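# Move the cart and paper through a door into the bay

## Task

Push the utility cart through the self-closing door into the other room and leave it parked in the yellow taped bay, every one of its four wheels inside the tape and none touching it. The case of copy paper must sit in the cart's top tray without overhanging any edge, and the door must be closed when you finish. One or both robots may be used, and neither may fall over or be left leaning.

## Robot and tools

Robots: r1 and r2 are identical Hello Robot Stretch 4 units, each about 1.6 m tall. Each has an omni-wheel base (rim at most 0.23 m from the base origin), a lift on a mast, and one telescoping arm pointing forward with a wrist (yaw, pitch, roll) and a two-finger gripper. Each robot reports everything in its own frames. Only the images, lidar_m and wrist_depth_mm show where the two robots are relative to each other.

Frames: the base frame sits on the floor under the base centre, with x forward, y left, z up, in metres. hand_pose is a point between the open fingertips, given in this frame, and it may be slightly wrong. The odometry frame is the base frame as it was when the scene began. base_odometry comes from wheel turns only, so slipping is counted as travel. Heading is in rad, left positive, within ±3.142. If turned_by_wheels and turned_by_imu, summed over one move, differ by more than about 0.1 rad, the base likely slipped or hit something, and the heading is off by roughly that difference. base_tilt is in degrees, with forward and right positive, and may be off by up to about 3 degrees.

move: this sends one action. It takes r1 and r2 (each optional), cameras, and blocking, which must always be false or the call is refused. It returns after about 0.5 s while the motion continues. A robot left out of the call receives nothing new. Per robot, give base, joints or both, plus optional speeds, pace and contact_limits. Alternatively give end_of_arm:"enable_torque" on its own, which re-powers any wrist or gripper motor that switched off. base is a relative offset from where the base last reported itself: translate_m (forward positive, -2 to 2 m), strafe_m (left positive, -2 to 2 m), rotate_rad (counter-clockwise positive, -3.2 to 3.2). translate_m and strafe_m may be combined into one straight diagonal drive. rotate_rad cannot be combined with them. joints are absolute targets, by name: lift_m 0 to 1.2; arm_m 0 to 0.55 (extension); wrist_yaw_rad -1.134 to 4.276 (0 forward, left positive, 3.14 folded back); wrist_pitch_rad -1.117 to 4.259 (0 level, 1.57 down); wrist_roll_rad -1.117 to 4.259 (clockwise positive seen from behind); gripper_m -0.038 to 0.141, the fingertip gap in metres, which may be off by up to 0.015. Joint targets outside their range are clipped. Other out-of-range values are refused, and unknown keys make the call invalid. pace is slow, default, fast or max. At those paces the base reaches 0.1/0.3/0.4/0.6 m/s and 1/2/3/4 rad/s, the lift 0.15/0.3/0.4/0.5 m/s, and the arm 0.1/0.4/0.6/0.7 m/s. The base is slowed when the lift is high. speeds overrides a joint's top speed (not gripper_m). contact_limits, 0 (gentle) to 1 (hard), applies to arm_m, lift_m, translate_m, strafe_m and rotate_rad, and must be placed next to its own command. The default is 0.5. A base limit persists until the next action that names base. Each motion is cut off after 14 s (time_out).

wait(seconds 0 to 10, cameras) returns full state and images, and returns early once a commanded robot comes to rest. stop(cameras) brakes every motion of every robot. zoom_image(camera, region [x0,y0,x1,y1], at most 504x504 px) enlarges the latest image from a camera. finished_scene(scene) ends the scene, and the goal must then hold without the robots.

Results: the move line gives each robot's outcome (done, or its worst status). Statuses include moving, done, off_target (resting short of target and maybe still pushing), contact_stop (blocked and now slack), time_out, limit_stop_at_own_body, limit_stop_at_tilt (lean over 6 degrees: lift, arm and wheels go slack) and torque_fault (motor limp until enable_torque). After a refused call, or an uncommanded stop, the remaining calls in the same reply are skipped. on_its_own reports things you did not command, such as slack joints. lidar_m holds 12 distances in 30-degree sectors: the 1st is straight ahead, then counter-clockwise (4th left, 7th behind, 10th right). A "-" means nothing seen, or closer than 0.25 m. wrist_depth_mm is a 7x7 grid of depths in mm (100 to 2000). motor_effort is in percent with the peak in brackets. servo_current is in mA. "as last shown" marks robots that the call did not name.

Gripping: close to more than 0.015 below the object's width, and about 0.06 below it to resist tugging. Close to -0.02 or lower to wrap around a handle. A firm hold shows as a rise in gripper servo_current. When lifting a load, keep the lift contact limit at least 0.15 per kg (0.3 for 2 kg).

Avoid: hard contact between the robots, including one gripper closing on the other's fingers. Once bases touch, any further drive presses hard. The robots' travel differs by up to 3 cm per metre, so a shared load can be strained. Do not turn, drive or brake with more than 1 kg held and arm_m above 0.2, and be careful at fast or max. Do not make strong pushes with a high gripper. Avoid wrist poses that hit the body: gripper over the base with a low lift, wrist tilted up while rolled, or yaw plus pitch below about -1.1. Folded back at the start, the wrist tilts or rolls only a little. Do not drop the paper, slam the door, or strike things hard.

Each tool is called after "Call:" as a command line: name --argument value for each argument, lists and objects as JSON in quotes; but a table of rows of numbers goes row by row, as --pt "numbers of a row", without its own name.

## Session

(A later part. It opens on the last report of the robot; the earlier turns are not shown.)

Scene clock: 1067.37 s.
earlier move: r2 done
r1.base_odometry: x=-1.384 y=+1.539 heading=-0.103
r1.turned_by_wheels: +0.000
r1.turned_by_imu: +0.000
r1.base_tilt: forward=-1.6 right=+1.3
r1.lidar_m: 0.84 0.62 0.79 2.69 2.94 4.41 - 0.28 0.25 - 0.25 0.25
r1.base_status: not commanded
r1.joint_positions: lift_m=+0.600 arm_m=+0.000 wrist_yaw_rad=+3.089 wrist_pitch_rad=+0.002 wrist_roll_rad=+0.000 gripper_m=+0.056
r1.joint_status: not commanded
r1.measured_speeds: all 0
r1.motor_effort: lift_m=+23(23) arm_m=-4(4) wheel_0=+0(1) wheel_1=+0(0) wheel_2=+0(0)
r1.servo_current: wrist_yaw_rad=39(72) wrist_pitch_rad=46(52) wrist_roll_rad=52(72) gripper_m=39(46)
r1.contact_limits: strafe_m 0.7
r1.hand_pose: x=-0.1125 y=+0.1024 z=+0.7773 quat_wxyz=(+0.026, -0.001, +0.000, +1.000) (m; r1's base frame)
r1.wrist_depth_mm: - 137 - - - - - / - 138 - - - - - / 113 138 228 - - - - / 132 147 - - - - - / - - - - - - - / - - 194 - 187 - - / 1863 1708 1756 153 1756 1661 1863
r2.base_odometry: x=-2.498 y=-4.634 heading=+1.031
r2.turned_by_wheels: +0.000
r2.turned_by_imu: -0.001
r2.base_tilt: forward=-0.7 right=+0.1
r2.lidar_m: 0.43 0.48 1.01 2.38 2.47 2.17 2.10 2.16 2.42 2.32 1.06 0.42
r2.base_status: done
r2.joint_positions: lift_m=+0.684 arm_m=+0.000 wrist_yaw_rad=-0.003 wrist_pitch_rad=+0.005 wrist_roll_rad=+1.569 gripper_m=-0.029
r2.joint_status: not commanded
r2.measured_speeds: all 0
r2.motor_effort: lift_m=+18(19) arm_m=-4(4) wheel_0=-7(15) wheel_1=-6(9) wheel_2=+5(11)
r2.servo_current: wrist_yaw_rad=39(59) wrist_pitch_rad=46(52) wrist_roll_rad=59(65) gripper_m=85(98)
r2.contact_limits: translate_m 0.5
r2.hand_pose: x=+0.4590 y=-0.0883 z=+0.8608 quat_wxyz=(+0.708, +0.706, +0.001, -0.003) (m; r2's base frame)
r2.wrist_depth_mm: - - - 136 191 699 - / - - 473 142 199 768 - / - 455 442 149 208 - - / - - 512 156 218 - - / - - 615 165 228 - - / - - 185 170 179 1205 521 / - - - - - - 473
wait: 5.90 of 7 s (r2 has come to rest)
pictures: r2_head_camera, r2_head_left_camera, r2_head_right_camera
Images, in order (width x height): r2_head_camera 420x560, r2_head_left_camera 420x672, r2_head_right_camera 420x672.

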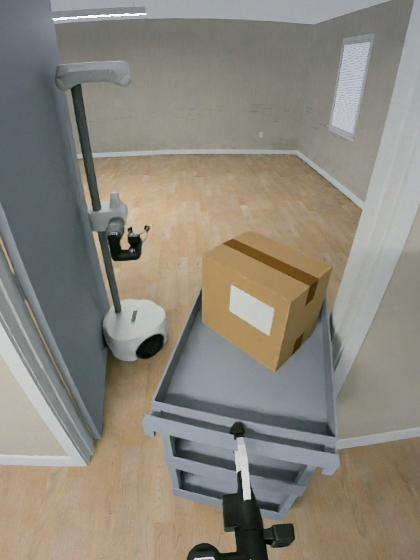

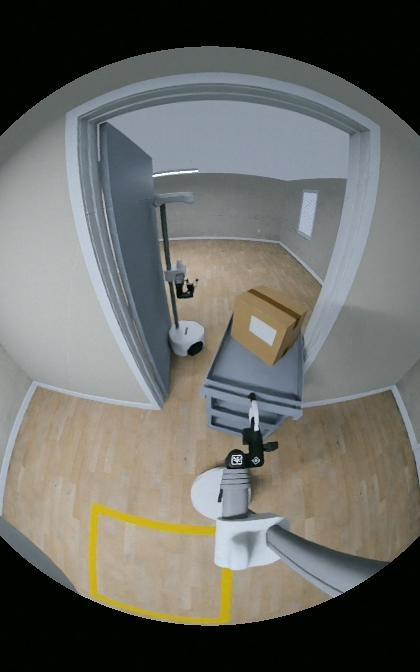

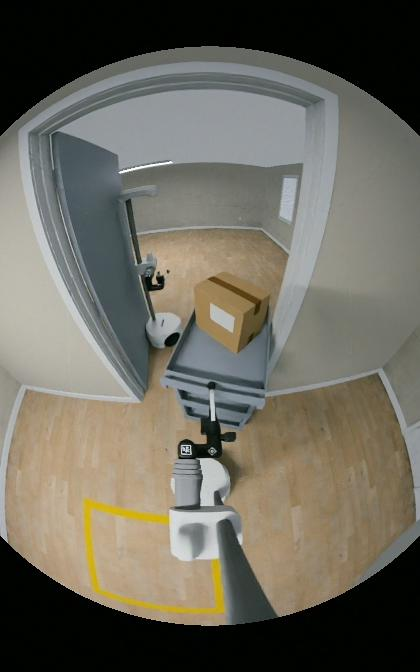

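Call:
move --blocking false --r2 '{"base":{"translate_m":-0.52,"strafe_m":0.13},"pace":"slow","contact_limits":{"translate_m":0.5}}' --cameras '[]'

Call:
wait --seconds 7 --cameras '["r2_head_camera","r2_head_left_camera","r2_head_right_camera"]'

Scene clock: 1091.70 s.
move: r2 moving
r1: as last shown
r1.lidar_m: 0.85 0.60 0.84 2.70 2.92 4.40 - 0.27 0.25 - 0.25 0.26
r1.servo_current: wrist_yaw_rad=33(65) wrist_pitch_rad=39(46) wrist_roll_rad=59(59) gripper_m=39(46)
r1.contact_limits: strafe_m 0.7
r1.wrist_depth_mm: - 138 - - - - - / - 138 - - - - - / 113 138 228 - - - - / 132 148 - - - - - / - - - - - - - / - - 194 - 187 - - / 1808 1756 1708 153 1808 1708 1808
r2.base_odometry: x=-2.507 y=-4.643 heading=+1.031
r2.turned_by_wheels: +0.000
r2.turned_by_imu: +0.000
r2.base_tilt: forward=-0.6 right=+0.1
r2.lidar_m: 0.42 0.49 1.02 2.38 2.49 2.19 2.08 2.16 2.41 2.34 1.07 0.40
r2.base_status: translate_m moving; strafe_m moving
r2.joint_positions: lift_m=+0.684 arm_m=+0.000 wrist_yaw_rad=-0.003 wrist_pitch_rad=+0.005 wrist_roll_rad=+1.569 gripper_m=-0.029
r2.joint_status: not commanded
r2.measured_speeds: translate_m=-0.049 strafe_m=+0.012 rotate_rad=+0.000 lift_m=+0.000 arm_m=+0.000 wrist_yaw_rad=+0.000 wrist_pitch_rad=+0.000 wrist_roll_rad=+0.000
r2.motor_effort: lift_m=+18(18) arm_m=-4(4) wheel_0=-6(12) wheel_1=-7(8) wheel_2=+8(11)
r2.servo_current: wrist_yaw_rad=52(59) wrist_pitch_rad=46(46) wrist_roll_rad=46(52) gripper_m=91(98)
r2.contact_limits: translate_m 0.5
r2.hand_pose: x=+0.4590 y=-0.0883 z=+0.8608 quat_wxyz=(+0.708, +0.706, +0.001, -0.003) (m; r2's base frame)
r2.wrist_depth_mm: - - - 137 192 - - / - - 473 142 200 750 - / - 452 436 150 208 - - / - - 512 157 219 831 - / - - 615 166 229 - - / - - 185 170 179 1205 521 / - 145 - - - - 477
pictures: none
No camera images: "cameras" was empty.

Scene clock: 1097.80 s.
earlier move: r2 done
r1.base_odometry: x=-1.384 y=+1.539 heading=-0.103
r1.turned_by_wheels: +0.000
r1.turned_by_imu: +0.000
r1.base_tilt: forward=-1.6 right=+1.3
r1.lidar_m: 0.97 1.04 1.11 2.70 2.94 4.43 - 0.28 0.25 - 0.25 0.25
r1.base_status: not commanded
r1.joint_positions: lift_m=+0.600 arm_m=+0.000 wrist_yaw_rad=+3.089 wrist_pitch_rad=+0.002 wrist_roll_rad=+0.000 gripper_m=+0.056
r1.joint_status: not commanded
r1.measured_speeds: all 0
r1.motor_effort: lift_m=+23(23) arm_m=-4(4) wheel_0=+0(1) wheel_1=+0(0) wheel_2=+0(0)
r1.servo_current: wrist_yaw_rad=46(72) wrist_pitch_rad=39(59) wrist_roll_rad=52(72) gripper_m=33(52)
r1.contact_limits: strafe_m 0.7
r1.hand_pose: x=-0.1125 y=+0.1024 z=+0.7773 quat_wxyz=(+0.026, -0.001, +0.000, +1.000) (m; r1's base frame)
r1.wrist_depth_mm: - 137 - - - - - / - 138 - - - - - / 113 138 228 - - - - / 132 148 - - - - - / - - - - - - - / - - 194 - 188 - - / 1808 1708 1756 153 1808 1708 1808
r2.base_odometry: x=-2.877 y=-5.013 heading=+1.031
r2.turned_by_wheels: +0.000
r2.turned_by_imu: +0.000
r2.base_tilt: forward=-0.7 right=+0.1
r2.lidar_m: 0.40 0.44 1.71 2.26 2.30 1.66 1.56 1.63 2.18 2.46 1.77 0.43
r2.base_status: done
r2.joint_positions: lift_m=+0.684 arm_m=+0.000 wrist_yaw_rad=-0.003 wrist_pitch_rad=+0.005 wrist_roll_rad=+1.569 gripper_m=-0.029
r2.joint_status: not commanded
r2.measured_speeds: all 0
r2.motor_effort: lift_m=+18(19) arm_m=-4(4) wheel_0=-5(12) wheel_1=-5(8) wheel_2=+5(11)
r2.servo_current: wrist_yaw_rad=46(59) wrist_pitch_rad=46(52) wrist_roll_rad=52(59) gripper_m=98(104)
r2.contact_limits: translate_m 0.5
r2.hand_pose: x=+0.4590 y=-0.0883 z=+0.8608 quat_wxyz=(+0.708, +0.706, +0.001, -0.003) (m; r2's base frame)
r2.wrist_depth_mm: - - - 166 224 - - / - - - 167 226 798 - / - - 504 169 229 831 - / - - 469 229 230 831 - / - - 525 172 232 831 - / - - 185 172 179 - - / - 145 - - 236 - 512
wait: 6.10 of 7 s (r2 has come to rest)
pictures: r2_head_camera, r2_head_left_camera, r2_head_right_camera
Images, in order (width x height): r2_head_camera 420x560, r2_head_left_camera 420x672, r2_head_right_camera 420x672.

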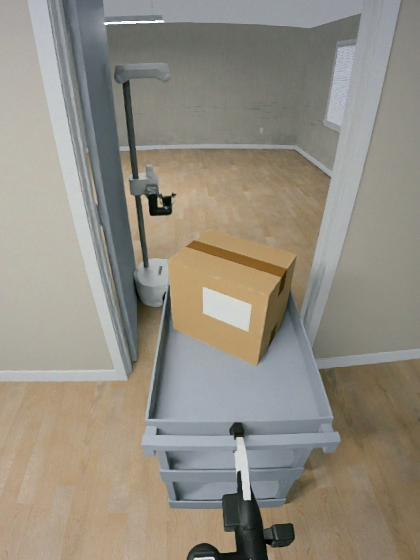

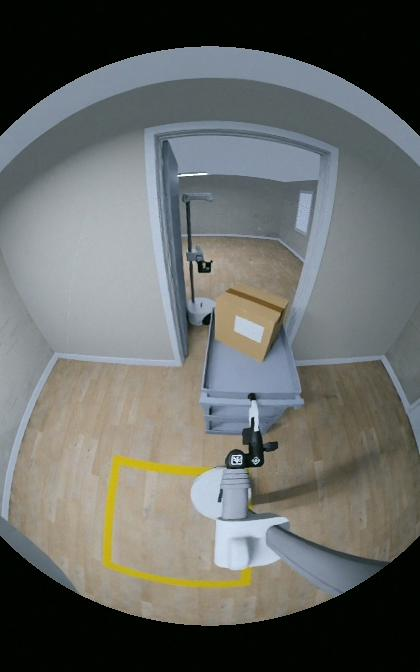

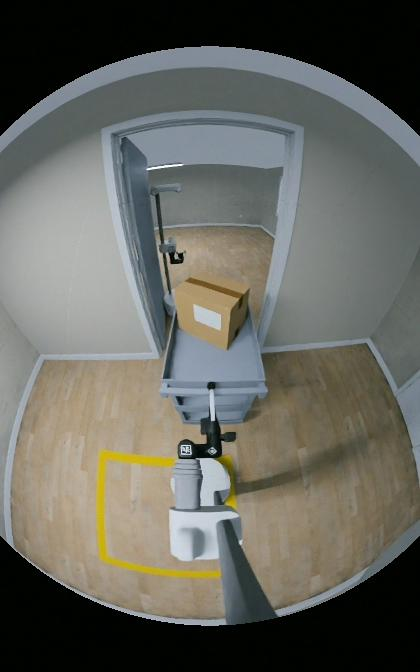

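Call:
zoom_image --camera "r2_head_camera" --region '[100, 180, 420, 560]'

Scaled by 1.326 from the camera's 420x560 image, which has a finer 1200x1600 frame.

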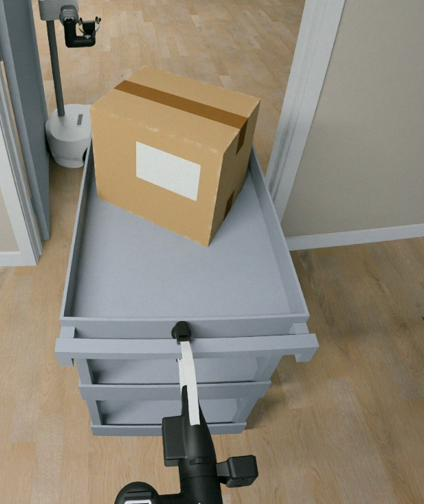

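Call:
move --blocking false --r2 '{"base":{"translate_m":-0.25},"pace":"slow","contact_limits":{"translate_m":0.5}}' --cameras '[]'

Call:
wait --seconds 5 --cameras '["r2_head_camera","r2_head_left_camera"]'

Scene clock: 1115.27 s.
move: r2 moving
r1: as last shown
r1.lidar_m: 0.96 1.05 1.13 2.70 2.91 4.41 - 0.29 0.25 - 0.25 0.26
r1.servo_current: wrist_yaw_rad=33(59) wrist_pitch_rad=39(52) wrist_roll_rad=52(65) gripper_m=46(46)
r1.contact_limits: strafe_m 0.7
r1.wrist_depth_mm: - 138 - - - - - / - 138 - - - - - / 113 138 228 - - - - / 132 147 - - - - - / - - - - - - - / - - 193 - 188 - - / 1863 1708 1756 153 1808 1708 1921
r2.base_odometry: x=-2.883 y=-5.023 heading=+1.031
r2.turned_by_wheels: +0.000
r2.turned_by_imu: +0.000
r2.base_tilt: forward=-0.7 right=+0.1
r2.lidar_m: 0.40 0.42 1.75 2.25 2.30 1.65 1.57 1.62 2.21 2.45 1.82 0.42
r2.base_status: translate_m moving
r2.joint_positions: lift_m=+0.684 arm_m=+0.000 wrist_yaw_rad=-0.002 wrist_pitch_rad=+0.005 wrist_roll_rad=+1.569 gripper_m=-0.029
r2.joint_status: not commanded
r2.measured_speeds: translate_m=-0.048 strafe_m=+0.000 rotate_rad=-0.001 lift_m=+0.000 arm_m=+0.000 wrist_yaw_rad=+0.009 wrist_pitch_rad=+0.000 wrist_roll_rad=+0.000
r2.motor_effort: lift_m=+18(19) arm_m=-4(4) wheel_0=-4(9) wheel_1=-6(7) wheel_2=+10(11)
r2.servo_current: wrist_yaw_rad=52(52) wrist_pitch_rad=46(52) wrist_roll_rad=46(59) gripper_m=91(98)
r2.contact_limits: translate_m 0.5
r2.hand_pose: x=+0.4591 y=-0.0881 z=+0.8608 quat_wxyz=(+0.708, +0.706, +0.001, -0.003) (m; r2's base frame)
r2.wrist_depth_mm: - - - 165 224 - - / - - - 167 225 788 - / - - 496 168 229 - - / - - 473 229 229 831 - / - - 521 172 232 831 - / - - 185 173 179 - - / - - - - - - 512
pictures: none
No camera images: "cameras" was empty.

Scene clock: 1118.53 s.
earlier move: r2 done
r1.base_odometry: x=-1.384 y=+1.539 heading=-0.103
r1.turned_by_wheels: +0.000
r1.turned_by_imu: +0.000
r1.base_tilt: forward=-1.6 right=+1.2
r1.lidar_m: 1.23 1.09 1.12 2.68 2.94 4.37 - 0.28 0.25 - 0.25 0.27
r1.base_status: not commanded
r1.joint_positions: lift_m=+0.600 arm_m=+0.000 wrist_yaw_rad=+3.089 wrist_pitch_rad=+0.002 wrist_roll_rad=+0.000 gripper_m=+0.056
r1.joint_status: not commanded
r1.measured_speeds: all 0
r1.motor_effort: lift_m=+23(23) arm_m=-4(4) wheel_0=+0(1) wheel_1=+0(0) wheel_2=+0(0)
r1.servo_current: wrist_yaw_rad=52(65) wrist_pitch_rad=46(52) wrist_roll_rad=46(65) gripper_m=39(52)
r1.contact_limits: strafe_m 0.7
r1.hand_pose: x=-0.1125 y=+0.1024 z=+0.7773 quat_wxyz=(+0.026, -0.001, +0.000, +1.000) (m; r1's base frame)
r1.wrist_depth_mm: - 137 - - - - - / - 138 - - - - - / 113 138 228 - - - - / 132 147 - - - - - / - - - - - - - / - - 194 - 187 - - / 1808 1708 1808 154 1863 1708 1863
r2.base_odometry: x=-3.005 y=-5.227 heading=+1.031
r2.turned_by_wheels: +0.000
r2.turned_by_imu: +0.002
r2.base_tilt: forward=-0.6 right=+0.1
r2.lidar_m: 0.39 0.38 2.09 2.25 1.96 1.40 1.33 1.38 1.88 2.46 2.15 0.45
r2.base_status: done
r2.joint_positions: lift_m=+0.684 arm_m=+0.000 wrist_yaw_rad=+0.004 wrist_pitch_rad=+0.005 wrist_roll_rad=+1.569 gripper_m=-0.029
r2.joint_status: not commanded
r2.measured_speeds: all 0
r2.motor_effort: lift_m=+19(19) arm_m=-4(4) wheel_0=-1(10) wheel_1=-4(8) wheel_2=+8(13)
r2.servo_current: wrist_yaw_rad=52(65) wrist_pitch_rad=46(52) wrist_roll_rad=46(59) gripper_m=85(98)
r2.contact_limits: translate_m 0.5
r2.hand_pose: x=+0.4597 y=-0.0862 z=+0.8608 quat_wxyz=(+0.708, +0.706, +0.003, +0.000) (m; r2's base frame)
r2.wrist_depth_mm: - - - 189 252 - 1160 / - - - 185 247 1708 521 / - - - 182 243 831 - / - - 466 179 238 842 - / - - 492 177 235 - - / - 535 187 173 179 - - / - - 559 - 229 - -
wait: 3.27 of 5 s (r2 has come to rest)
pictures: r2_head_camera, r2_head_left_camera
Images, in order (width x height): r2_head_camera 420x560, r2_head_left_camera 420x672.

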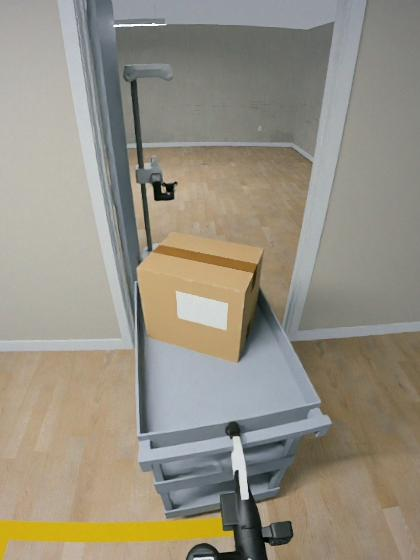

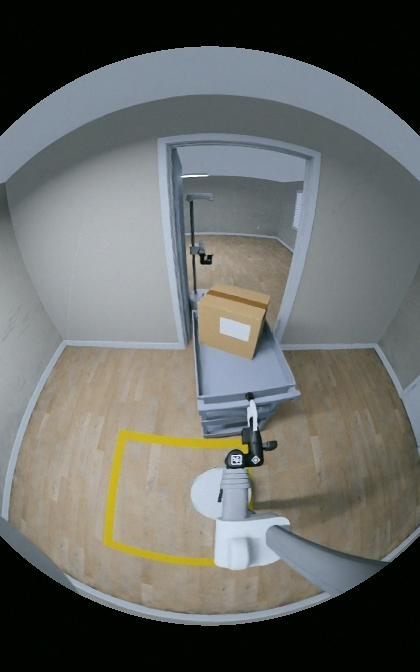

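Call:
move --blocking false --r2 '{"base":{"translate_m":-0.3,"strafe_m":0.43},"pace":"slow","contact_limits":{"translate_m":0.5}}' --cameras '[]'

Call:
wait --seconds 8 --cameras '["r2_head_camera","r2_head_left_camera","r2_head_right_camera"]'

Scene clock: 1156.03 s.
move: r2 moving
r1: as last shown
r1.base_tilt: forward=-1.6 right=+1.3
r1.lidar_m: 1.24 1.09 1.10 2.71 2.92 4.38 - 0.27 0.25 - 0.25 0.25
r1.motor_effort: lift_m=+23(23) arm_m=-4(4) wheel_0=+0(0) wheel_1=+0(0) wheel_2=+0(0)
r1.servo_current: wrist_yaw_rad=65(65) wrist_pitch_rad=46(52) wrist_roll_rad=52(52) gripper_m=46(46)
r1.contact_limits: strafe_m 0.7
r1.wrist_depth_mm: - 137 - - - - - / - 138 - - - - - / 113 138 228 - - - - / 132 147 - - - - - / - - - - - - - / - - 194 - 188 - - / 1808 1756 1661 153 1808 1708 1808
r2.base_odometry: x=-3.017 y=-5.228 heading=+1.032
r2.turned_by_wheels: +0.001
r2.turned_by_imu: +0.001
r2.base_tilt: forward=-0.6 right=+0.0
r2.lidar_m: 0.38 0.37 2.11 2.25 1.94 1.37 1.30 1.37 1.87 2.48 2.17 0.44
r2.base_status: translate_m moving; strafe_m moving
r2.joint_positions: lift_m=+0.684 arm_m=+0.000 wrist_yaw_rad=+0.003 wrist_pitch_rad=+0.005 wrist_roll_rad=+1.569 gripper_m=-0.029
r2.joint_status: not commanded
r2.measured_speeds: translate_m=-0.027 strafe_m=+0.039 rotate_rad=-0.003 lift_m=+0.000 arm_m=+0.000 wrist_yaw_rad=-0.017 wrist_pitch_rad=+0.000 wrist_roll_rad=+0.000
r2.motor_effort: lift_m=+18(19) arm_m=-4(4) wheel_0=-5(12) wheel_1=+5(7) wheel_2=+10(11)
r2.servo_current: wrist_yaw_rad=26(59) wrist_pitch_rad=46(46) wrist_roll_rad=33(59) gripper_m=91(98)
r2.contact_limits: translate_m 0.5
r2.hand_pose: x=+0.4596 y=-0.0864 z=+0.8608 quat_wxyz=(+0.708, +0.706, +0.003, -0.001) (m; r2's base frame)
r2.wrist_depth_mm: - - - 190 254 - 1160 / - - - 186 249 1756 525 / - - - 183 244 842 - / - - 473 180 239 842 - / - - 488 177 236 - - / - - 185 173 179 - - / - - 564 - 229 - -
pictures: none
No camera images: "cameras" was empty.

Scene clock: 1162.07 s.
earlier move: r2 done
r1.base_odometry: x=-1.384 y=+1.539 heading=-0.103
r1.turned_by_wheels: +0.000
r1.turned_by_imu: +0.000
r1.base_tilt: forward=-1.6 right=+1.3
r1.lidar_m: 1.48 1.09 1.12 2.70 2.93 4.38 - 0.29 0.25 - 0.25 0.25
r1.base_status: not commanded
r1.joint_positions: lift_m=+0.600 arm_m=+0.000 wrist_yaw_rad=+3.089 wrist_pitch_rad=+0.002 wrist_roll_rad=+0.000 gripper_m=+0.056
r1.joint_status: not commanded
r1.measured_speeds: all 0
r1.motor_effort: lift_m=+23(23) arm_m=-4(4) wheel_0=+0(1) wheel_1=+0(1) wheel_2=+0(0)
r1.servo_current: wrist_yaw_rad=46(72) wrist_pitch_rad=46(52) wrist_roll_rad=39(65) gripper_m=46(52)
r1.contact_limits: strafe_m 0.7
r1.hand_pose: x=-0.1125 y=+0.1024 z=+0.7773 quat_wxyz=(+0.026, -0.001, +0.000, +1.000) (m; r1's base frame)
r1.wrist_depth_mm: - 138 - - - - - / - 138 - - - - - / 113 138 227 - - - - / 131 148 - - - - - / - - - - - - - / - - 193 - 187 - - / 1756 1708 1708 154 1808 1708 1863
r2.base_odometry: x=-3.528 y=-5.263 heading=+1.031
r2.turned_by_wheels: +0.000
r2.turned_by_imu: -0.002
r2.base_tilt: forward=-0.7 right=+0.0
r2.lidar_m: 0.41 1.83 1.89 1.80 1.53 1.11 1.02 1.06 1.44 2.91 2.57 0.39
r2.base_status: done
r2.joint_positions: lift_m=+0.684 arm_m=+0.000 wrist_yaw_rad=-0.003 wrist_pitch_rad=+0.005 wrist_roll_rad=+1.569 gripper_m=-0.029
r2.joint_status: not commanded
r2.measured_speeds: all 0
r2.motor_effort: lift_m=+18(19) arm_m=-4(4) wheel_0=-5(15) wheel_1=+4(7) wheel_2=+5(11)
r2.servo_current: wrist_yaw_rad=52(65) wrist_pitch_rad=52(52) wrist_roll_rad=46(59) gripper_m=85(98)
r2.contact_limits: translate_m 0.5
r2.hand_pose: x=+0.4590 y=-0.0883 z=+0.8608 quat_wxyz=(+0.708, +0.706, +0.001, -0.003) (m; r2's base frame)
r2.wrist_depth_mm: 1576 - 488 - 180 - - / 1661 430 418 132 191 - - / 1661 488 455 141 203 - - / 1661 - 544 148 216 - - / - - 621 160 227 - - / - - 181 171 172 1397 504 / - - - - - - 1229
wait: 6.03 of 8 s (r2 has come to rest)
pictures: r2_head_camera, r2_head_left_camera, r2_head_right_camera
Images, in order (width x height): r2_head_camera 420x560, r2_head_left_camera 420x672, r2_head_right_camera 420x672.

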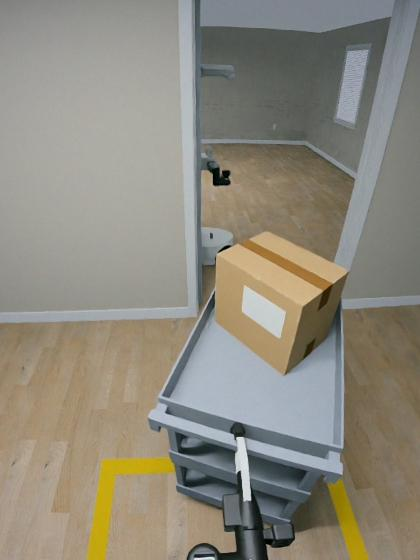

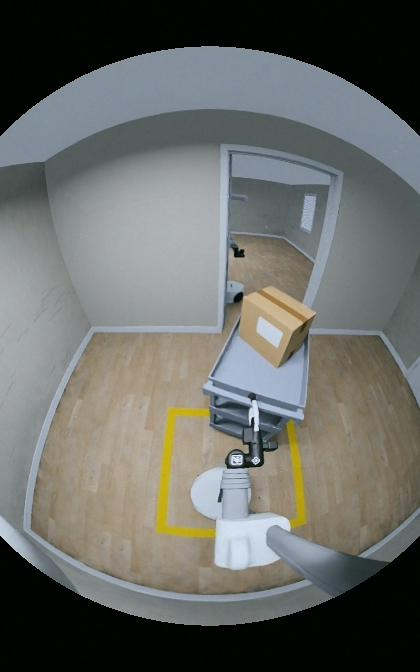

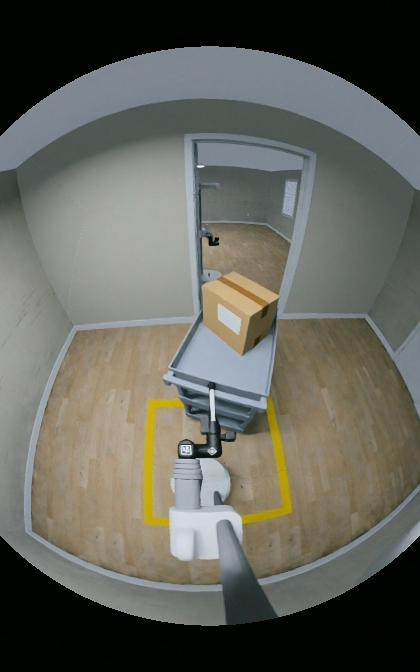

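Call:
move --blocking false --r2 '{"base":{"translate_m":-0.4,"strafe_m":0.1},"pace":"slow","contact_limits":{"translate_m":0.5}}' --cameras '[]'

Call:
wait --seconds 8 --cameras '["r2_head_camera","r2_head_left_camera","r2_head_right_camera"]'

Scene clock: 1174.77 s.
move: r2 moving
r1: as last shown
r1.base_tilt: forward=-1.6 right=+1.2
r1.lidar_m: 1.50 1.08 1.12 2.71 2.94 4.39 - 0.27 0.25 - 0.25 0.26
r1.motor_effort: lift_m=+23(23) arm_m=-4(4) wheel_0=+0(0) wheel_1=+0(0) wheel_2=+0(0)
r1.servo_current: wrist_yaw_rad=46(65) wrist_pitch_rad=46(46) wrist_roll_rad=39(65) gripper_m=46(46)
r1.contact_limits: strafe_m 0.7
r1.wrist_depth_mm: - 138 - - - - - / - 138 - - - - - / 113 138 228 - - - - / 132 148 - - - - - / - - - - - - - / - - 194 - 188 - - / 1808 1708 1708 153 1863 1708 1863
r2.base_odometry: x=-3.537 y=-5.272 heading=+1.031
r2.turned_by_wheels: +0.000
r2.turned_by_imu: +0.001
r2.base_tilt: forward=-0.7 right=+0.0
r2.lidar_m: 0.42 1.84 1.91 1.78 1.49 1.07 1.04 1.05 1.43 2.91 2.63 0.39
r2.base_status: translate_m moving; strafe_m moving
r2.joint_positions: lift_m=+0.684 arm_m=+0.000 wrist_yaw_rad=-0.001 wrist_pitch_rad=+0.005 wrist_roll_rad=+1.569 gripper_m=-0.029
r2.joint_status: not commanded
r2.measured_speeds: translate_m=-0.050 strafe_m=+0.013 rotate_rad=+0.001 lift_m=+0.000 arm_m=+0.000 wrist_yaw_rad=+0.010 wrist_pitch_rad=+0.000 wrist_roll_rad=+0.000
r2.motor_effort: lift_m=+18(19) arm_m=-4(4) wheel_0=-7(11) wheel_1=-7(7) wheel_2=+13(13)
r2.servo_current: wrist_yaw_rad=46(52) wrist_pitch_rad=39(52) wrist_roll_rad=46(59) gripper_m=98(98)
r2.contact_limits: translate_m 0.5
r2.hand_pose: x=+0.4592 y=-0.0878 z=+0.8608 quat_wxyz=(+0.708, +0.706, +0.001, -0.002) (m; r2's base frame)
r2.wrist_depth_mm: 1576 - 477 125 178 - - / 1618 418 415 129 188 - - / 1618 492 462 138 200 - - / 1576 - 559 147 213 - - / - - - 157 227 - - / - - 180 170 179 1397 500 / - - - - - - 1205
pictures: none
No camera images: "cameras" was empty.

Scene clock: 1179.63 s.
earlier move: r2 done
r1.base_odometry: x=-1.384 y=+1.539 heading=-0.103
r1.turned_by_wheels: +0.000
r1.turned_by_imu: +0.000
r1.base_tilt: forward=-1.6 right=+1.3
r1.lidar_m: 1.89 1.06 1.12 2.70 2.94 4.40 - 0.27 0.25 - 0.25 0.25
r1.base_status: not commanded
r1.joint_positions: lift_m=+0.600 arm_m=+0.000 wrist_yaw_rad=+3.089 wrist_pitch_rad=+0.002 wrist_roll_rad=+0.000 gripper_m=+0.056
r1.joint_status: not commanded
r1.measured_speeds: all 0
r1.motor_effort: lift_m=+23(23) arm_m=-4(4) wheel_0=+0(1) wheel_1=+0(0) wheel_2=+0(0)
r1.servo_current: wrist_yaw_rad=52(72) wrist_pitch_rad=46(52) wrist_roll_rad=52(65) gripper_m=39(46)
r1.contact_limits: strafe_m 0.7
r1.hand_pose: x=-0.1125 y=+0.1024 z=+0.7773 quat_wxyz=(+0.026, -0.001, +0.000, +1.000) (m; r1's base frame)
r1.wrist_depth_mm: - 138 - - - - - / - 138 - - - - - / 113 138 227 - - - - / 131 147 - - - - - / - - - - - - - / - - 194 - 187 - - / 1863 1708 1756 153 1863 1708 1863
r2.base_odometry: x=-3.819 y=-5.555 heading=+1.032
r2.turned_by_wheels: +0.000
r2.turned_by_imu: +0.001
r2.base_tilt: forward=-0.6 right=+0.1
r2.lidar_m: 0.41 0.48 1.79 1.70 0.95 0.66 0.65 0.67 0.93 2.35 3.14 0.40
r2.base_status: done
r2.joint_positions: lift_m=+0.684 arm_m=+0.000 wrist_yaw_rad=+0.002 wrist_pitch_rad=+0.005 wrist_roll_rad=+1.569 gripper_m=-0.029
r2.joint_status: not commanded
r2.measured_speeds: all 0
r2.motor_effort: lift_m=+18(19) arm_m=-4(4) wheel_0=-1(11) wheel_1=-3(8) wheel_2=+8(13)
r2.servo_current: wrist_yaw_rad=33(65) wrist_pitch_rad=46(59) wrist_roll_rad=46(65) gripper_m=91(98)
r2.contact_limits: translate_m 0.5
r2.hand_pose: x=+0.4594 y=-0.0870 z=+0.8608 quat_wxyz=(+0.708, +0.706, +0.002, -0.001) (m; r2's base frame)
r2.wrist_depth_mm: 1863 - 530 131 186 - - / 1921 473 436 138 195 - - / 1921 459 445 144 207 - - / 1863 564 525 152 218 - - / - - 621 162 227 - - / - - 181 171 180 1618 500 / - - - - - - 1205
wait: 4.87 of 8 s (r2 has come to rest)
pictures: r2_head_camera, r2_head_left_camera, r2_head_right_camera
Images, in order (width x height): r2_head_camera 420x560, r2_head_left_camera 420x672, r2_head_right_camera 420x672.

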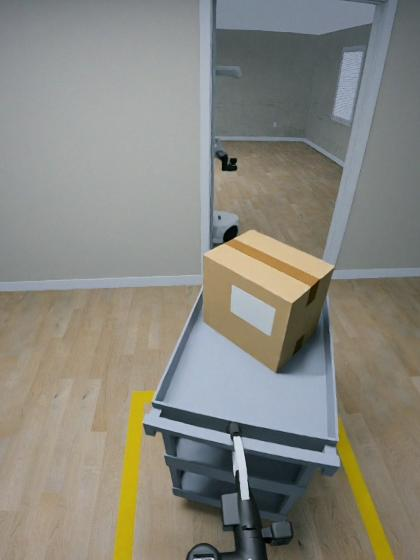

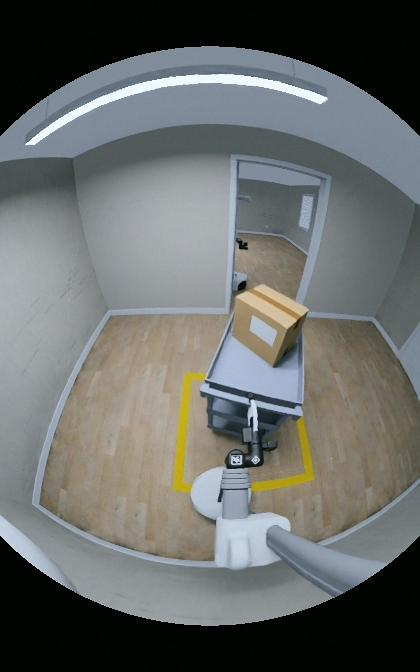

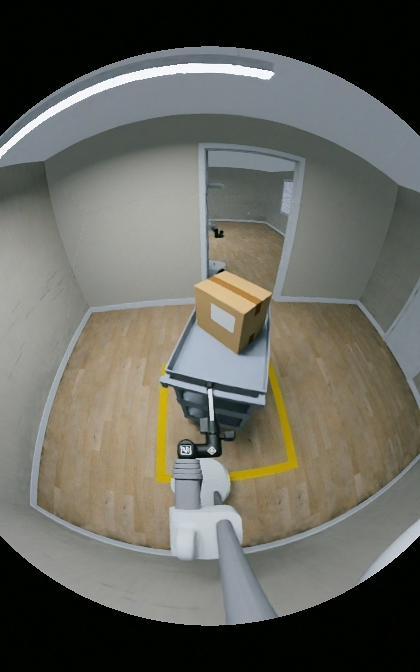

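Call:
move --blocking false --r2 '{"base":{"translate_m":-0.25,"strafe_m":0.02},"pace":"slow","contact_limits":{"translate_m":0.4}}' --cameras '[]'

Call:
wait --seconds 8 --cameras '["r2_head_camera","r2_head_left_camera"]'

Scene clock: 1194.47 s.
move: r2 moving
r1: as last shown
r1.lidar_m: 1.86 1.10 1.11 2.72 2.91 4.42 - 0.25 0.25 - 0.25 0.28
r1.motor_effort: lift_m=+23(23) arm_m=-4(4) wheel_0=+0(0) wheel_1=+0(0) wheel_2=+0(0)
r1.servo_current: wrist_yaw_rad=65(65) wrist_pitch_rad=39(52) wrist_roll_rad=52(65) gripper_m=39(46)
r1.contact_limits: strafe_m 0.7
r1.wrist_depth_mm: - 137 - - - - - / - 138 - - - - - / 113 139 227 - - - - / 131 148 - - - - - / - - - - - - - / - - 194 - 188 - - / 1808 1708 1708 153 1808 1661 1863
r2.base_odometry: x=-3.826 y=-5.565 heading=+1.032
r2.turned_by_wheels: +0.000
r2.turned_by_imu: +0.001
r2.base_tilt: forward=-0.7 right=+0.1
r2.lidar_m: 0.41 0.48 1.79 1.70 0.95 0.65 0.63 0.66 0.89 2.32 3.13 0.41
r2.base_status: translate_m moving; strafe_m moving
r2.joint_positions: lift_m=+0.684 arm_m=+0.000 wrist_yaw_rad=+0.003 wrist_pitch_rad=+0.005 wrist_roll_rad=+1.569 gripper_m=-0.029
r2.joint_status: not commanded
r2.measured_speeds: translate_m=-0.049 strafe_m=+0.005 rotate_rad=+0.001 lift_m=+0.000 arm_m=+0.000 wrist_yaw_rad=+0.000 wrist_pitch_rad=+0.000 wrist_roll_rad=+0.000
r2.motor_effort: lift_m=+18(19) arm_m=-4(4) wheel_0=-2(6) wheel_1=-6(6) wheel_2=+14(15)
r2.servo_current: wrist_yaw_rad=46(65) wrist_pitch_rad=46(52) wrist_roll_rad=46(59) gripper_m=91(91)
r2.contact_limits: translate_m 0.4
r2.hand_pose: x=+0.4595 y=-0.0867 z=+0.8608 quat_wxyz=(+0.708, +0.706, +0.003, -0.001) (m; r2's base frame)
r2.wrist_depth_mm: 1863 - 530 131 186 - - / 1863 473 439 138 196 - - / 1921 459 445 145 207 - - / 1921 569 525 152 218 - - / - - 615 162 228 - - / 1921 - 181 171 180 1576 496 / - - - - - - 1182
pictures: none
No camera images: "cameras" was empty.

Scene clock: 1197.77 s.
earlier move: r2 done
r1.base_odometry: x=-1.384 y=+1.539 heading=-0.103
r1.turned_by_wheels: +0.000
r1.turned_by_imu: +0.000
r1.base_tilt: forward=-1.6 right=+1.2
r1.lidar_m: 2.15 1.08 1.13 2.69 2.93 4.37 - 0.29 0.25 - 0.25 0.26
r1.base_status: not commanded
r1.joint_positions: lift_m=+0.600 arm_m=+0.000 wrist_yaw_rad=+3.089 wrist_pitch_rad=+0.002 wrist_roll_rad=+0.000 gripper_m=+0.056
r1.joint_status: not commanded
r1.measured_speeds: all 0
r1.motor_effort: lift_m=+23(23) arm_m=-4(4) wheel_0=+0(1) wheel_1=+0(0) wheel_2=+0(0)
r1.servo_current: wrist_yaw_rad=39(72) wrist_pitch_rad=46(52) wrist_roll_rad=39(65) gripper_m=46(52)
r1.contact_limits: strafe_m 0.7
r1.hand_pose: x=-0.1125 y=+0.1024 z=+0.7773 quat_wxyz=(+0.026, -0.001, +0.000, +1.000) (m; r1's base frame)
r1.wrist_depth_mm: - 138 - - - - - / - 138 - - - - - / 113 139 228 - - - - / 131 147 - - - - - / - - - - - - - / - - 193 - 188 - - / 1808 1808 1756 153 1756 1708 1921
r2.base_odometry: x=-3.964 y=-5.759 heading=+1.032
r2.turned_by_wheels: +0.000
r2.turned_by_imu: +0.001
r2.base_tilt: forward=-0.7 right=+0.1
r2.lidar_m: 0.39 0.47 1.77 1.67 0.57 0.43 0.39 0.41 0.55 1.48 3.15 0.41
r2.base_status: done
r2.joint_positions: lift_m=+0.684 arm_m=+0.000 wrist_yaw_rad=+0.003 wrist_pitch_rad=+0.005 wrist_roll_rad=+1.569 gripper_m=-0.029
r2.joint_status: not commanded
r2.measured_speeds: all 0
r2.motor_effort: lift_m=+18(19) arm_m=-4(4) wheel_0=+0(7) wheel_1=-2(7) wheel_2=+8(15)
r2.servo_current: wrist_yaw_rad=52(65) wrist_pitch_rad=46(52) wrist_roll_rad=46(59) gripper_m=91(98)
r2.contact_limits: translate_m 0.4
r2.hand_pose: x=+0.4596 y=-0.0866 z=+0.8608 quat_wxyz=(+0.708, +0.706, +0.003, -0.001) (m; r2's base frame)
r2.wrist_depth_mm: - - - 145 201 707 - / - - 508 151 208 768 - / - 455 445 154 214 - - / - - 500 162 222 842 - / - - 580 167 229 - - / - - 187 172 179 1708 - / - - - - - - 496
wait: 3.30 of 8 s (r2 has come to rest)
pictures: r2_head_camera, r2_head_left_camera
Images, in order (width x height): r2_head_camera 420x560, r2_head_left_camera 420x672.

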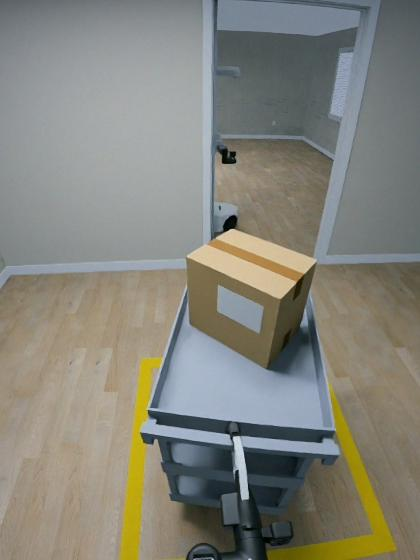

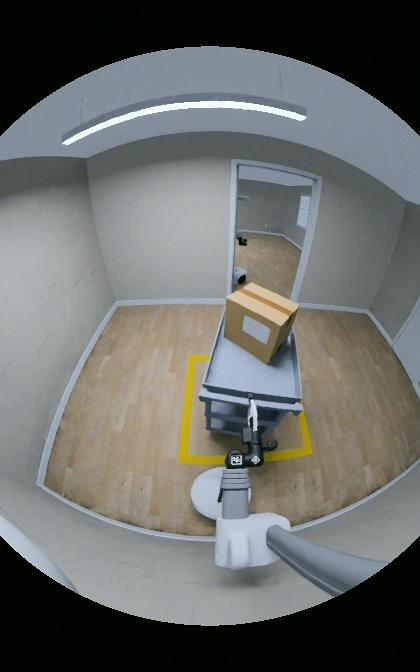

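Call:
move --blocking false --r2 '{"base":{"translate_m":-0.03,"strafe_m":-0.1},"pace":"slow","contact_limits":{"translate_m":0.4}}' --cameras '[]'

Call:
wait --seconds 3 --cameras '["r2_head_camera","r2_head_left_camera","r2_head_right_camera","r1_head_camera"]'

Scene clock: 1212.53 s.
move: r2 moving
r1: as last shown
r1.lidar_m: 2.16 1.09 1.12 2.70 2.92 4.42 - 0.28 0.25 - 0.25 0.27
r1.servo_current: wrist_yaw_rad=59(59) wrist_pitch_rad=39(46) wrist_roll_rad=59(59) gripper_m=39(46)
r1.contact_limits: strafe_m 0.7
r1.wrist_depth_mm: - 137 - - - - - / - 138 - - - - - / 113 138 228 - - - - / 132 147 - - - - - / - - - - - - - / - - 195 - 187 - - / 1808 1756 1661 153 1808 1708 1808
r2.base_odometry: x=-3.956 y=-5.769 heading=+1.033
r2.turned_by_wheels: +0.001
r2.turned_by_imu: +0.002
r2.base_tilt: forward=-0.7 right=+0.1
r2.lidar_m: 0.43 0.45 1.76 1.68 0.58 0.42 0.38 0.40 0.57 1.47 3.14 0.42
r2.base_status: translate_m moving; strafe_m moving
r2.joint_positions: lift_m=+0.684 arm_m=+0.000 wrist_yaw_rad=+0.004 wrist_pitch_rad=+0.005 wrist_roll_rad=+1.569 gripper_m=-0.029
r2.joint_status: not commanded
r2.measured_speeds: translate_m=-0.015 strafe_m=-0.048 rotate_rad=+0.000 lift_m=+0.000 arm_m=+0.000 wrist_yaw_rad=+0.000 wrist_pitch_rad=+0.000 wrist_roll_rad=+0.000
r2.motor_effort: lift_m=+18(19) arm_m=-4(4) wheel_0=+11(13) wheel_1=-7(8) wheel_2=+9(12)
r2.servo_current: wrist_yaw_rad=52(52) wrist_pitch_rad=46(52) wrist_roll_rad=46(59) gripper_m=91(91)
r2.contact_limits: translate_m 0.4
r2.hand_pose: x=+0.4597 y=-0.0862 z=+0.8608 quat_wxyz=(+0.708, +0.706, +0.003, +0.000) (m; r2's base frame)
r2.wrist_depth_mm: - - - 146 202 1464 - / - - 517 151 208 768 - / - 459 445 155 215 - - / - - 496 161 221 831 - / - - 574 167 229 - - / - - 187 172 179 1708 - / - - - - - - 473
pictures: none
No camera images: "cameras" was empty.

Scene clock: 1214.33 s.
earlier move: r2 done
r1.base_odometry: x=-1.384 y=+1.539 heading=-0.103
r1.turned_by_wheels: +0.000
r1.turned_by_imu: +0.000
r1.base_tilt: forward=-1.6 right=+1.3
r1.lidar_m: 2.17 1.08 1.12 2.71 2.96 4.41 - 0.28 0.25 - 0.25 0.25
r1.base_status: not commanded
r1.joint_positions: lift_m=+0.600 arm_m=+0.000 wrist_yaw_rad=+3.089 wrist_pitch_rad=+0.002 wrist_roll_rad=+0.000 gripper_m=+0.056
r1.joint_status: not commanded
r1.measured_speeds: all 0
r1.motor_effort: lift_m=+23(23) arm_m=-4(4) wheel_0=+0(1) wheel_1=+0(0) wheel_2=+0(0)
r1.servo_current: wrist_yaw_rad=59(59) wrist_pitch_rad=46(46) wrist_roll_rad=52(72) gripper_m=33(46)
r1.contact_limits: strafe_m 0.7
r1.hand_pose: x=-0.1125 y=+0.1024 z=+0.7773 quat_wxyz=(+0.026, -0.001, +0.000, +1.000) (m; r1's base frame)
r1.wrist_depth_mm: - 137 - - - - - / - 138 - - - - - / 113 138 227 - - - - / 131 148 - - - - - / - - - - - - - / - - 194 - 188 - - / 1808 1708 1756 153 1808 1708 1863
r2.base_odometry: x=-3.894 y=-5.836 heading=+1.033
r2.turned_by_wheels: +0.000
r2.turned_by_imu: +0.000
r2.base_tilt: forward=-0.7 right=+0.1
r2.lidar_m: 0.38 0.42 1.86 1.59 0.57 0.39 0.36 0.37 0.50 1.35 3.04 0.42
r2.base_status: done
r2.joint_positions: lift_m=+0.684 arm_m=+0.000 wrist_yaw_rad=+0.004 wrist_pitch_rad=+0.005 wrist_roll_rad=+1.569 gripper_m=-0.029
r2.joint_status: not commanded
r2.measured_speeds: all 0
r2.motor_effort: lift_m=+18(19) arm_m=-4(4) wheel_0=+7(14) wheel_1=-2(8) wheel_2=+6(12)
r2.servo_current: wrist_yaw_rad=46(65) wrist_pitch_rad=46(59) wrist_roll_rad=46(59) gripper_m=91(104)
r2.contact_limits: translate_m 0.4
r2.hand_pose: x=+0.4597 y=-0.0862 z=+0.8608 quat_wxyz=(+0.708, +0.706, +0.003, +0.000) (m; r2's base frame)
r2.wrist_depth_mm: - - - 166 224 1661 - / - - - 167 227 788 - / - - 504 169 228 - - / - - 473 229 230 820 - / - - 525 171 232 831 - / - - 187 173 179 - - / - - - - - - 517
wait: 1.80 of 3 s (r2 has come to rest)
pictures: r1_head_camera, r2_head_camera, r2_head_left_camera, r2_head_right_camera
Images, in order (width x height): r1_head_camera 420x560, r2_head_camera 420x560, r2_head_left_camera 420x672, r2_head_right_camera 420x672.

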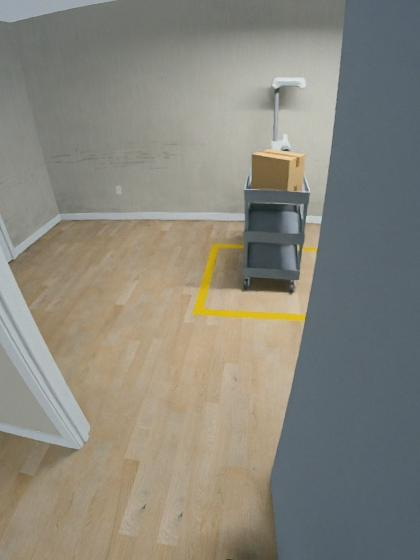

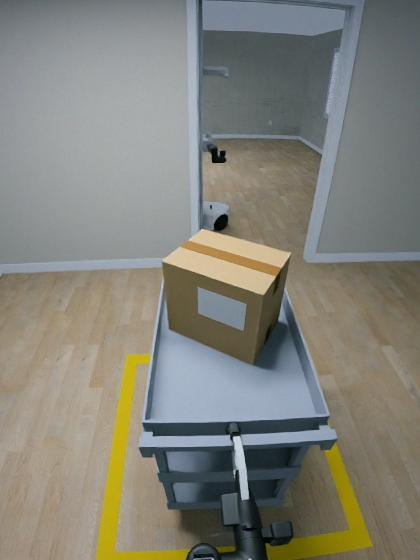

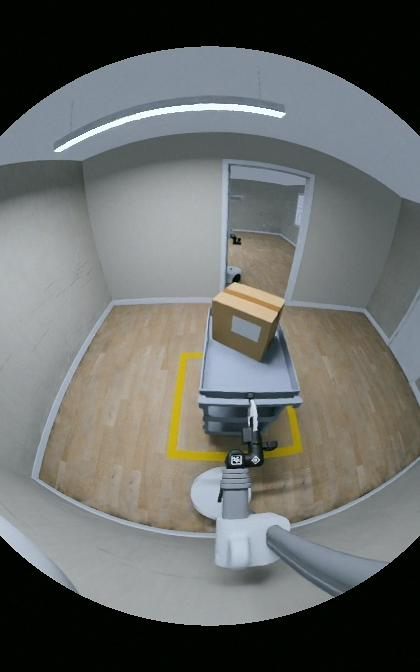

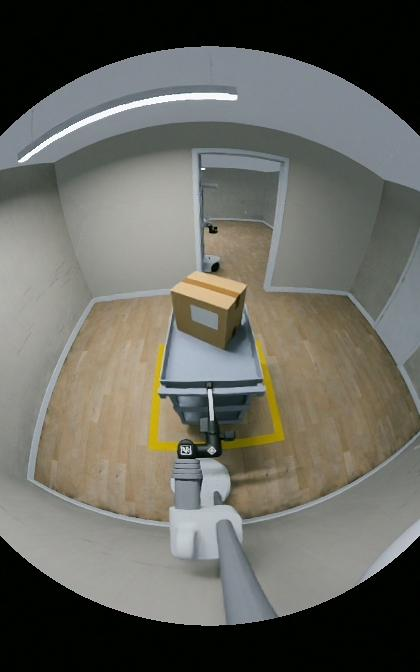

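Call:
move --blocking false --r2 '{"joints":{"gripper_m":0.11}}' --r1 '{"base":{"translate_m":-0.9,"strafe_m":0.3},"pace":"default"}' --cameras '[]'

Call:
wait --seconds 4 --cameras '["r2_head_camera","r1_head_camera","r1_head_right_camera","r2_wrist_camera"]'

Scene clock: 1231.60 s.
move: r1 moving; r2 moving
r1.base_odometry: x=-1.414 y=+1.552 heading=-0.103
r1.turned_by_wheels: +0.000
r1.turned_by_imu: -0.001
r1.base_tilt: forward=-1.6 right=+1.3
r1.lidar_m: 2.20 1.09 1.20 2.68 2.91 4.39 - 0.28 0.25 - 0.25 0.27
r1.base_status: translate_m moving; strafe_m moving
r1.joint_positions: lift_m=+0.600 arm_m=+0.000 wrist_yaw_rad=+3.089 wrist_pitch_rad=+0.002 wrist_roll_rad=+0.000 gripper_m=+0.056
r1.joint_status: not commanded
r1.measured_speeds: translate_m=-0.123 strafe_m=+0.042 rotate_rad=+0.004 lift_m=+0.000 arm_m=+0.000 wrist_yaw_rad=+0.000 wrist_pitch_rad=+0.000 wrist_roll_rad=+0.000
r1.motor_effort: lift_m=+23(23) arm_m=-4(4) wheel_0=-7(8) wheel_1=-6(8) wheel_2=+10(10)
r1.servo_current: wrist_yaw_rad=46(65) wrist_pitch_rad=39(46) wrist_roll_rad=46(65) gripper_m=46(46)
r1.hand_pose: x=-0.1125 y=+0.1024 z=+0.7773 quat_wxyz=(+0.026, -0.001, +0.000, +1.000) (m; r1's base frame)
r1.wrist_depth_mm: - 138 - - - - - / - 138 - - - - - / 114 139 231 - - - - / 132 148 - - - - - / - - - - - - - / - - 193 - 187 - - / 1921 1708 1756 153 1863 1661 1863
r2.base_odometry: x=-3.894 y=-5.836 heading=+1.033
r2.turned_by_wheels: +0.000
r2.turned_by_imu: +0.000
r2.base_tilt: forward=-0.7 right=+0.0
r2.lidar_m: 0.41 0.43 1.87 1.60 0.56 0.36 0.35 0.37 0.51 1.34 3.01 0.43
r2.base_status: not commanded
r2.joint_positions: lift_m=+0.684 arm_m=+0.000 wrist_yaw_rad=+0.004 wrist_pitch_rad=+0.005 wrist_roll_rad=+1.569 gripper_m=-0.003
r2.joint_status: gripper_m moving
r2.measured_speeds: all 0
r2.motor_effort: lift_m=+18(19) arm_m=-4(4) wheel_0=+7(7) wheel_1=-3(3) wheel_2=+5(6)
r2.servo_current: wrist_yaw_rad=39(59) wrist_pitch_rad=39(46) wrist_roll_rad=39(65) gripper_m=78(104)
r2.contact_limits: translate_m 0.4
r2.hand_pose: x=+0.4597 y=-0.0862 z=+0.8608 quat_wxyz=(+0.708, +0.706, +0.003, +0.000) (m; r2's base frame)
r2.wrist_depth_mm: - - - 170 229 1708 1229 / - - - 172 230 1576 - / - - 508 173 232 831 - / - - 477 232 234 831 - / - - 525 175 236 842 - / - - 188 177 182 - - / - - - - - - 517
pictures: none
No camera images: "cameras" was empty.

Scene clock: 1233.20 s.
earlier move: r1 moving; r2 done
r1.base_odometry: x=-1.803 y=+1.728 heading=-0.103
r1.turned_by_wheels: +0.000
r1.turned_by_imu: +0.001
r1.base_tilt: forward=-1.6 right=+1.3
r1.lidar_m: 2.63 1.36 1.86 2.62 2.83 4.27 - 2.72 2.14 2.09 0.25 0.27
r1.base_status: translate_m moving; strafe_m moving
r1.joint_positions: lift_m=+0.600 arm_m=+0.000 wrist_yaw_rad=+3.089 wrist_pitch_rad=+0.002 wrist_roll_rad=+0.000 gripper_m=+0.056
r1.joint_status: not commanded
r1.measured_speeds: translate_m=-0.285 strafe_m=+0.094 rotate_rad=+0.003 lift_m=+0.000 arm_m=+0.000 wrist_yaw_rad=+0.000 wrist_pitch_rad=+0.000 wrist_roll_rad=+0.000
r1.motor_effort: lift_m=+23(23) arm_m=-4(4) wheel_0=-6(9) wheel_1=-3(9) wheel_2=+4(11)
r1.servo_current: wrist_yaw_rad=33(65) wrist_pitch_rad=46(46) wrist_roll_rad=52(65) gripper_m=39(46)
r1.hand_pose: x=-0.1125 y=+0.1024 z=+0.7773 quat_wxyz=(+0.026, -0.001, +0.000, +1.000) (m; r1's base frame)
r1.wrist_depth_mm: 136 137 - - - - - / 107 138 - - - - - / 115 139 242 - - - - / 133 150 - - - - - / - - - - - - - / - - 194 - 187 - - / 1921 1708 1756 153 1808 1661 1921
r2.base_odometry: x=-3.894 y=-5.836 heading=+1.033
r2.turned_by_wheels: +0.000
r2.turned_by_imu: +0.000
r2.base_tilt: forward=-0.7 right=+0.1
r2.lidar_m: 0.41 0.42 1.86 1.64 0.55 0.38 0.36 0.39 0.52 1.39 3.05 0.43
r2.base_status: not commanded
r2.joint_positions: lift_m=+0.684 arm_m=+0.000 wrist_yaw_rad=+0.003 wrist_pitch_rad=+0.005 wrist_roll_rad=+1.569 gripper_m=+0.110
r2.joint_status: all done
r2.measured_speeds: all 0
r2.motor_effort: lift_m=+18(19) arm_m=-4(4) wheel_0=+5(7) wheel_1=-3(3) wheel_2=+5(6)
r2.servo_current: wrist_yaw_rad=46(65) wrist_pitch_rad=46(52) wrist_roll_rad=33(65) gripper_m=52(117)
r2.contact_limits: translate_m 0.4
r2.hand_pose: x=+0.4596 y=-0.0865 z=+0.8608 quat_wxyz=(+0.708, +0.706, +0.003, -0.001) (m; r2's base frame)
r2.wrist_depth_mm: - - - 175 234 1661 1205 / - - - 177 236 1537 - / - - 517 178 236 831 - / - - 477 178 240 831 - / - - 530 180 240 854 - / - - 191 182 185 - - / - - - - 244 - 521
wait: 1.60 of 4 s (r2 has come to rest)
pictures: r1_head_camera, r1_head_right_camera, r2_head_camera, r2_wrist_camera
Images, in order (width x height): r1_head_camera 420x560, r1_head_right_camera 420x672, r2_head_camera 420x560, r2_wrist_camera 616x392.

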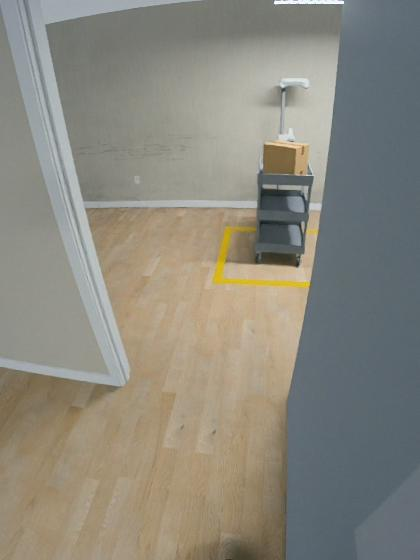

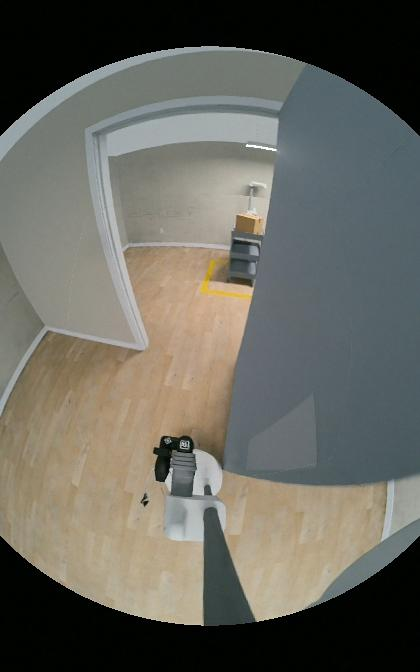

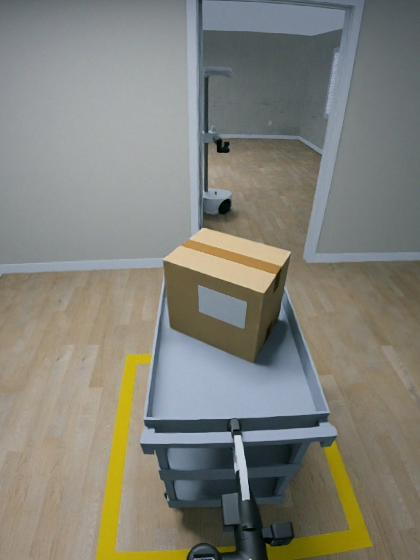

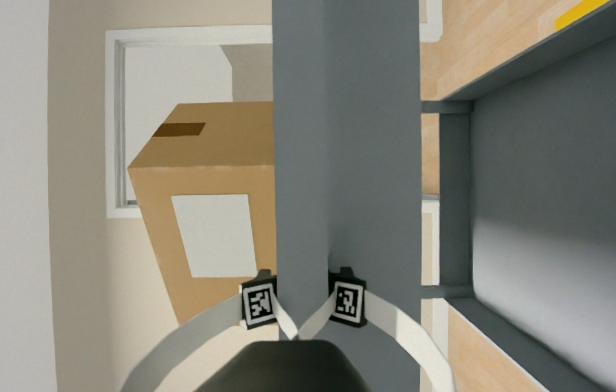

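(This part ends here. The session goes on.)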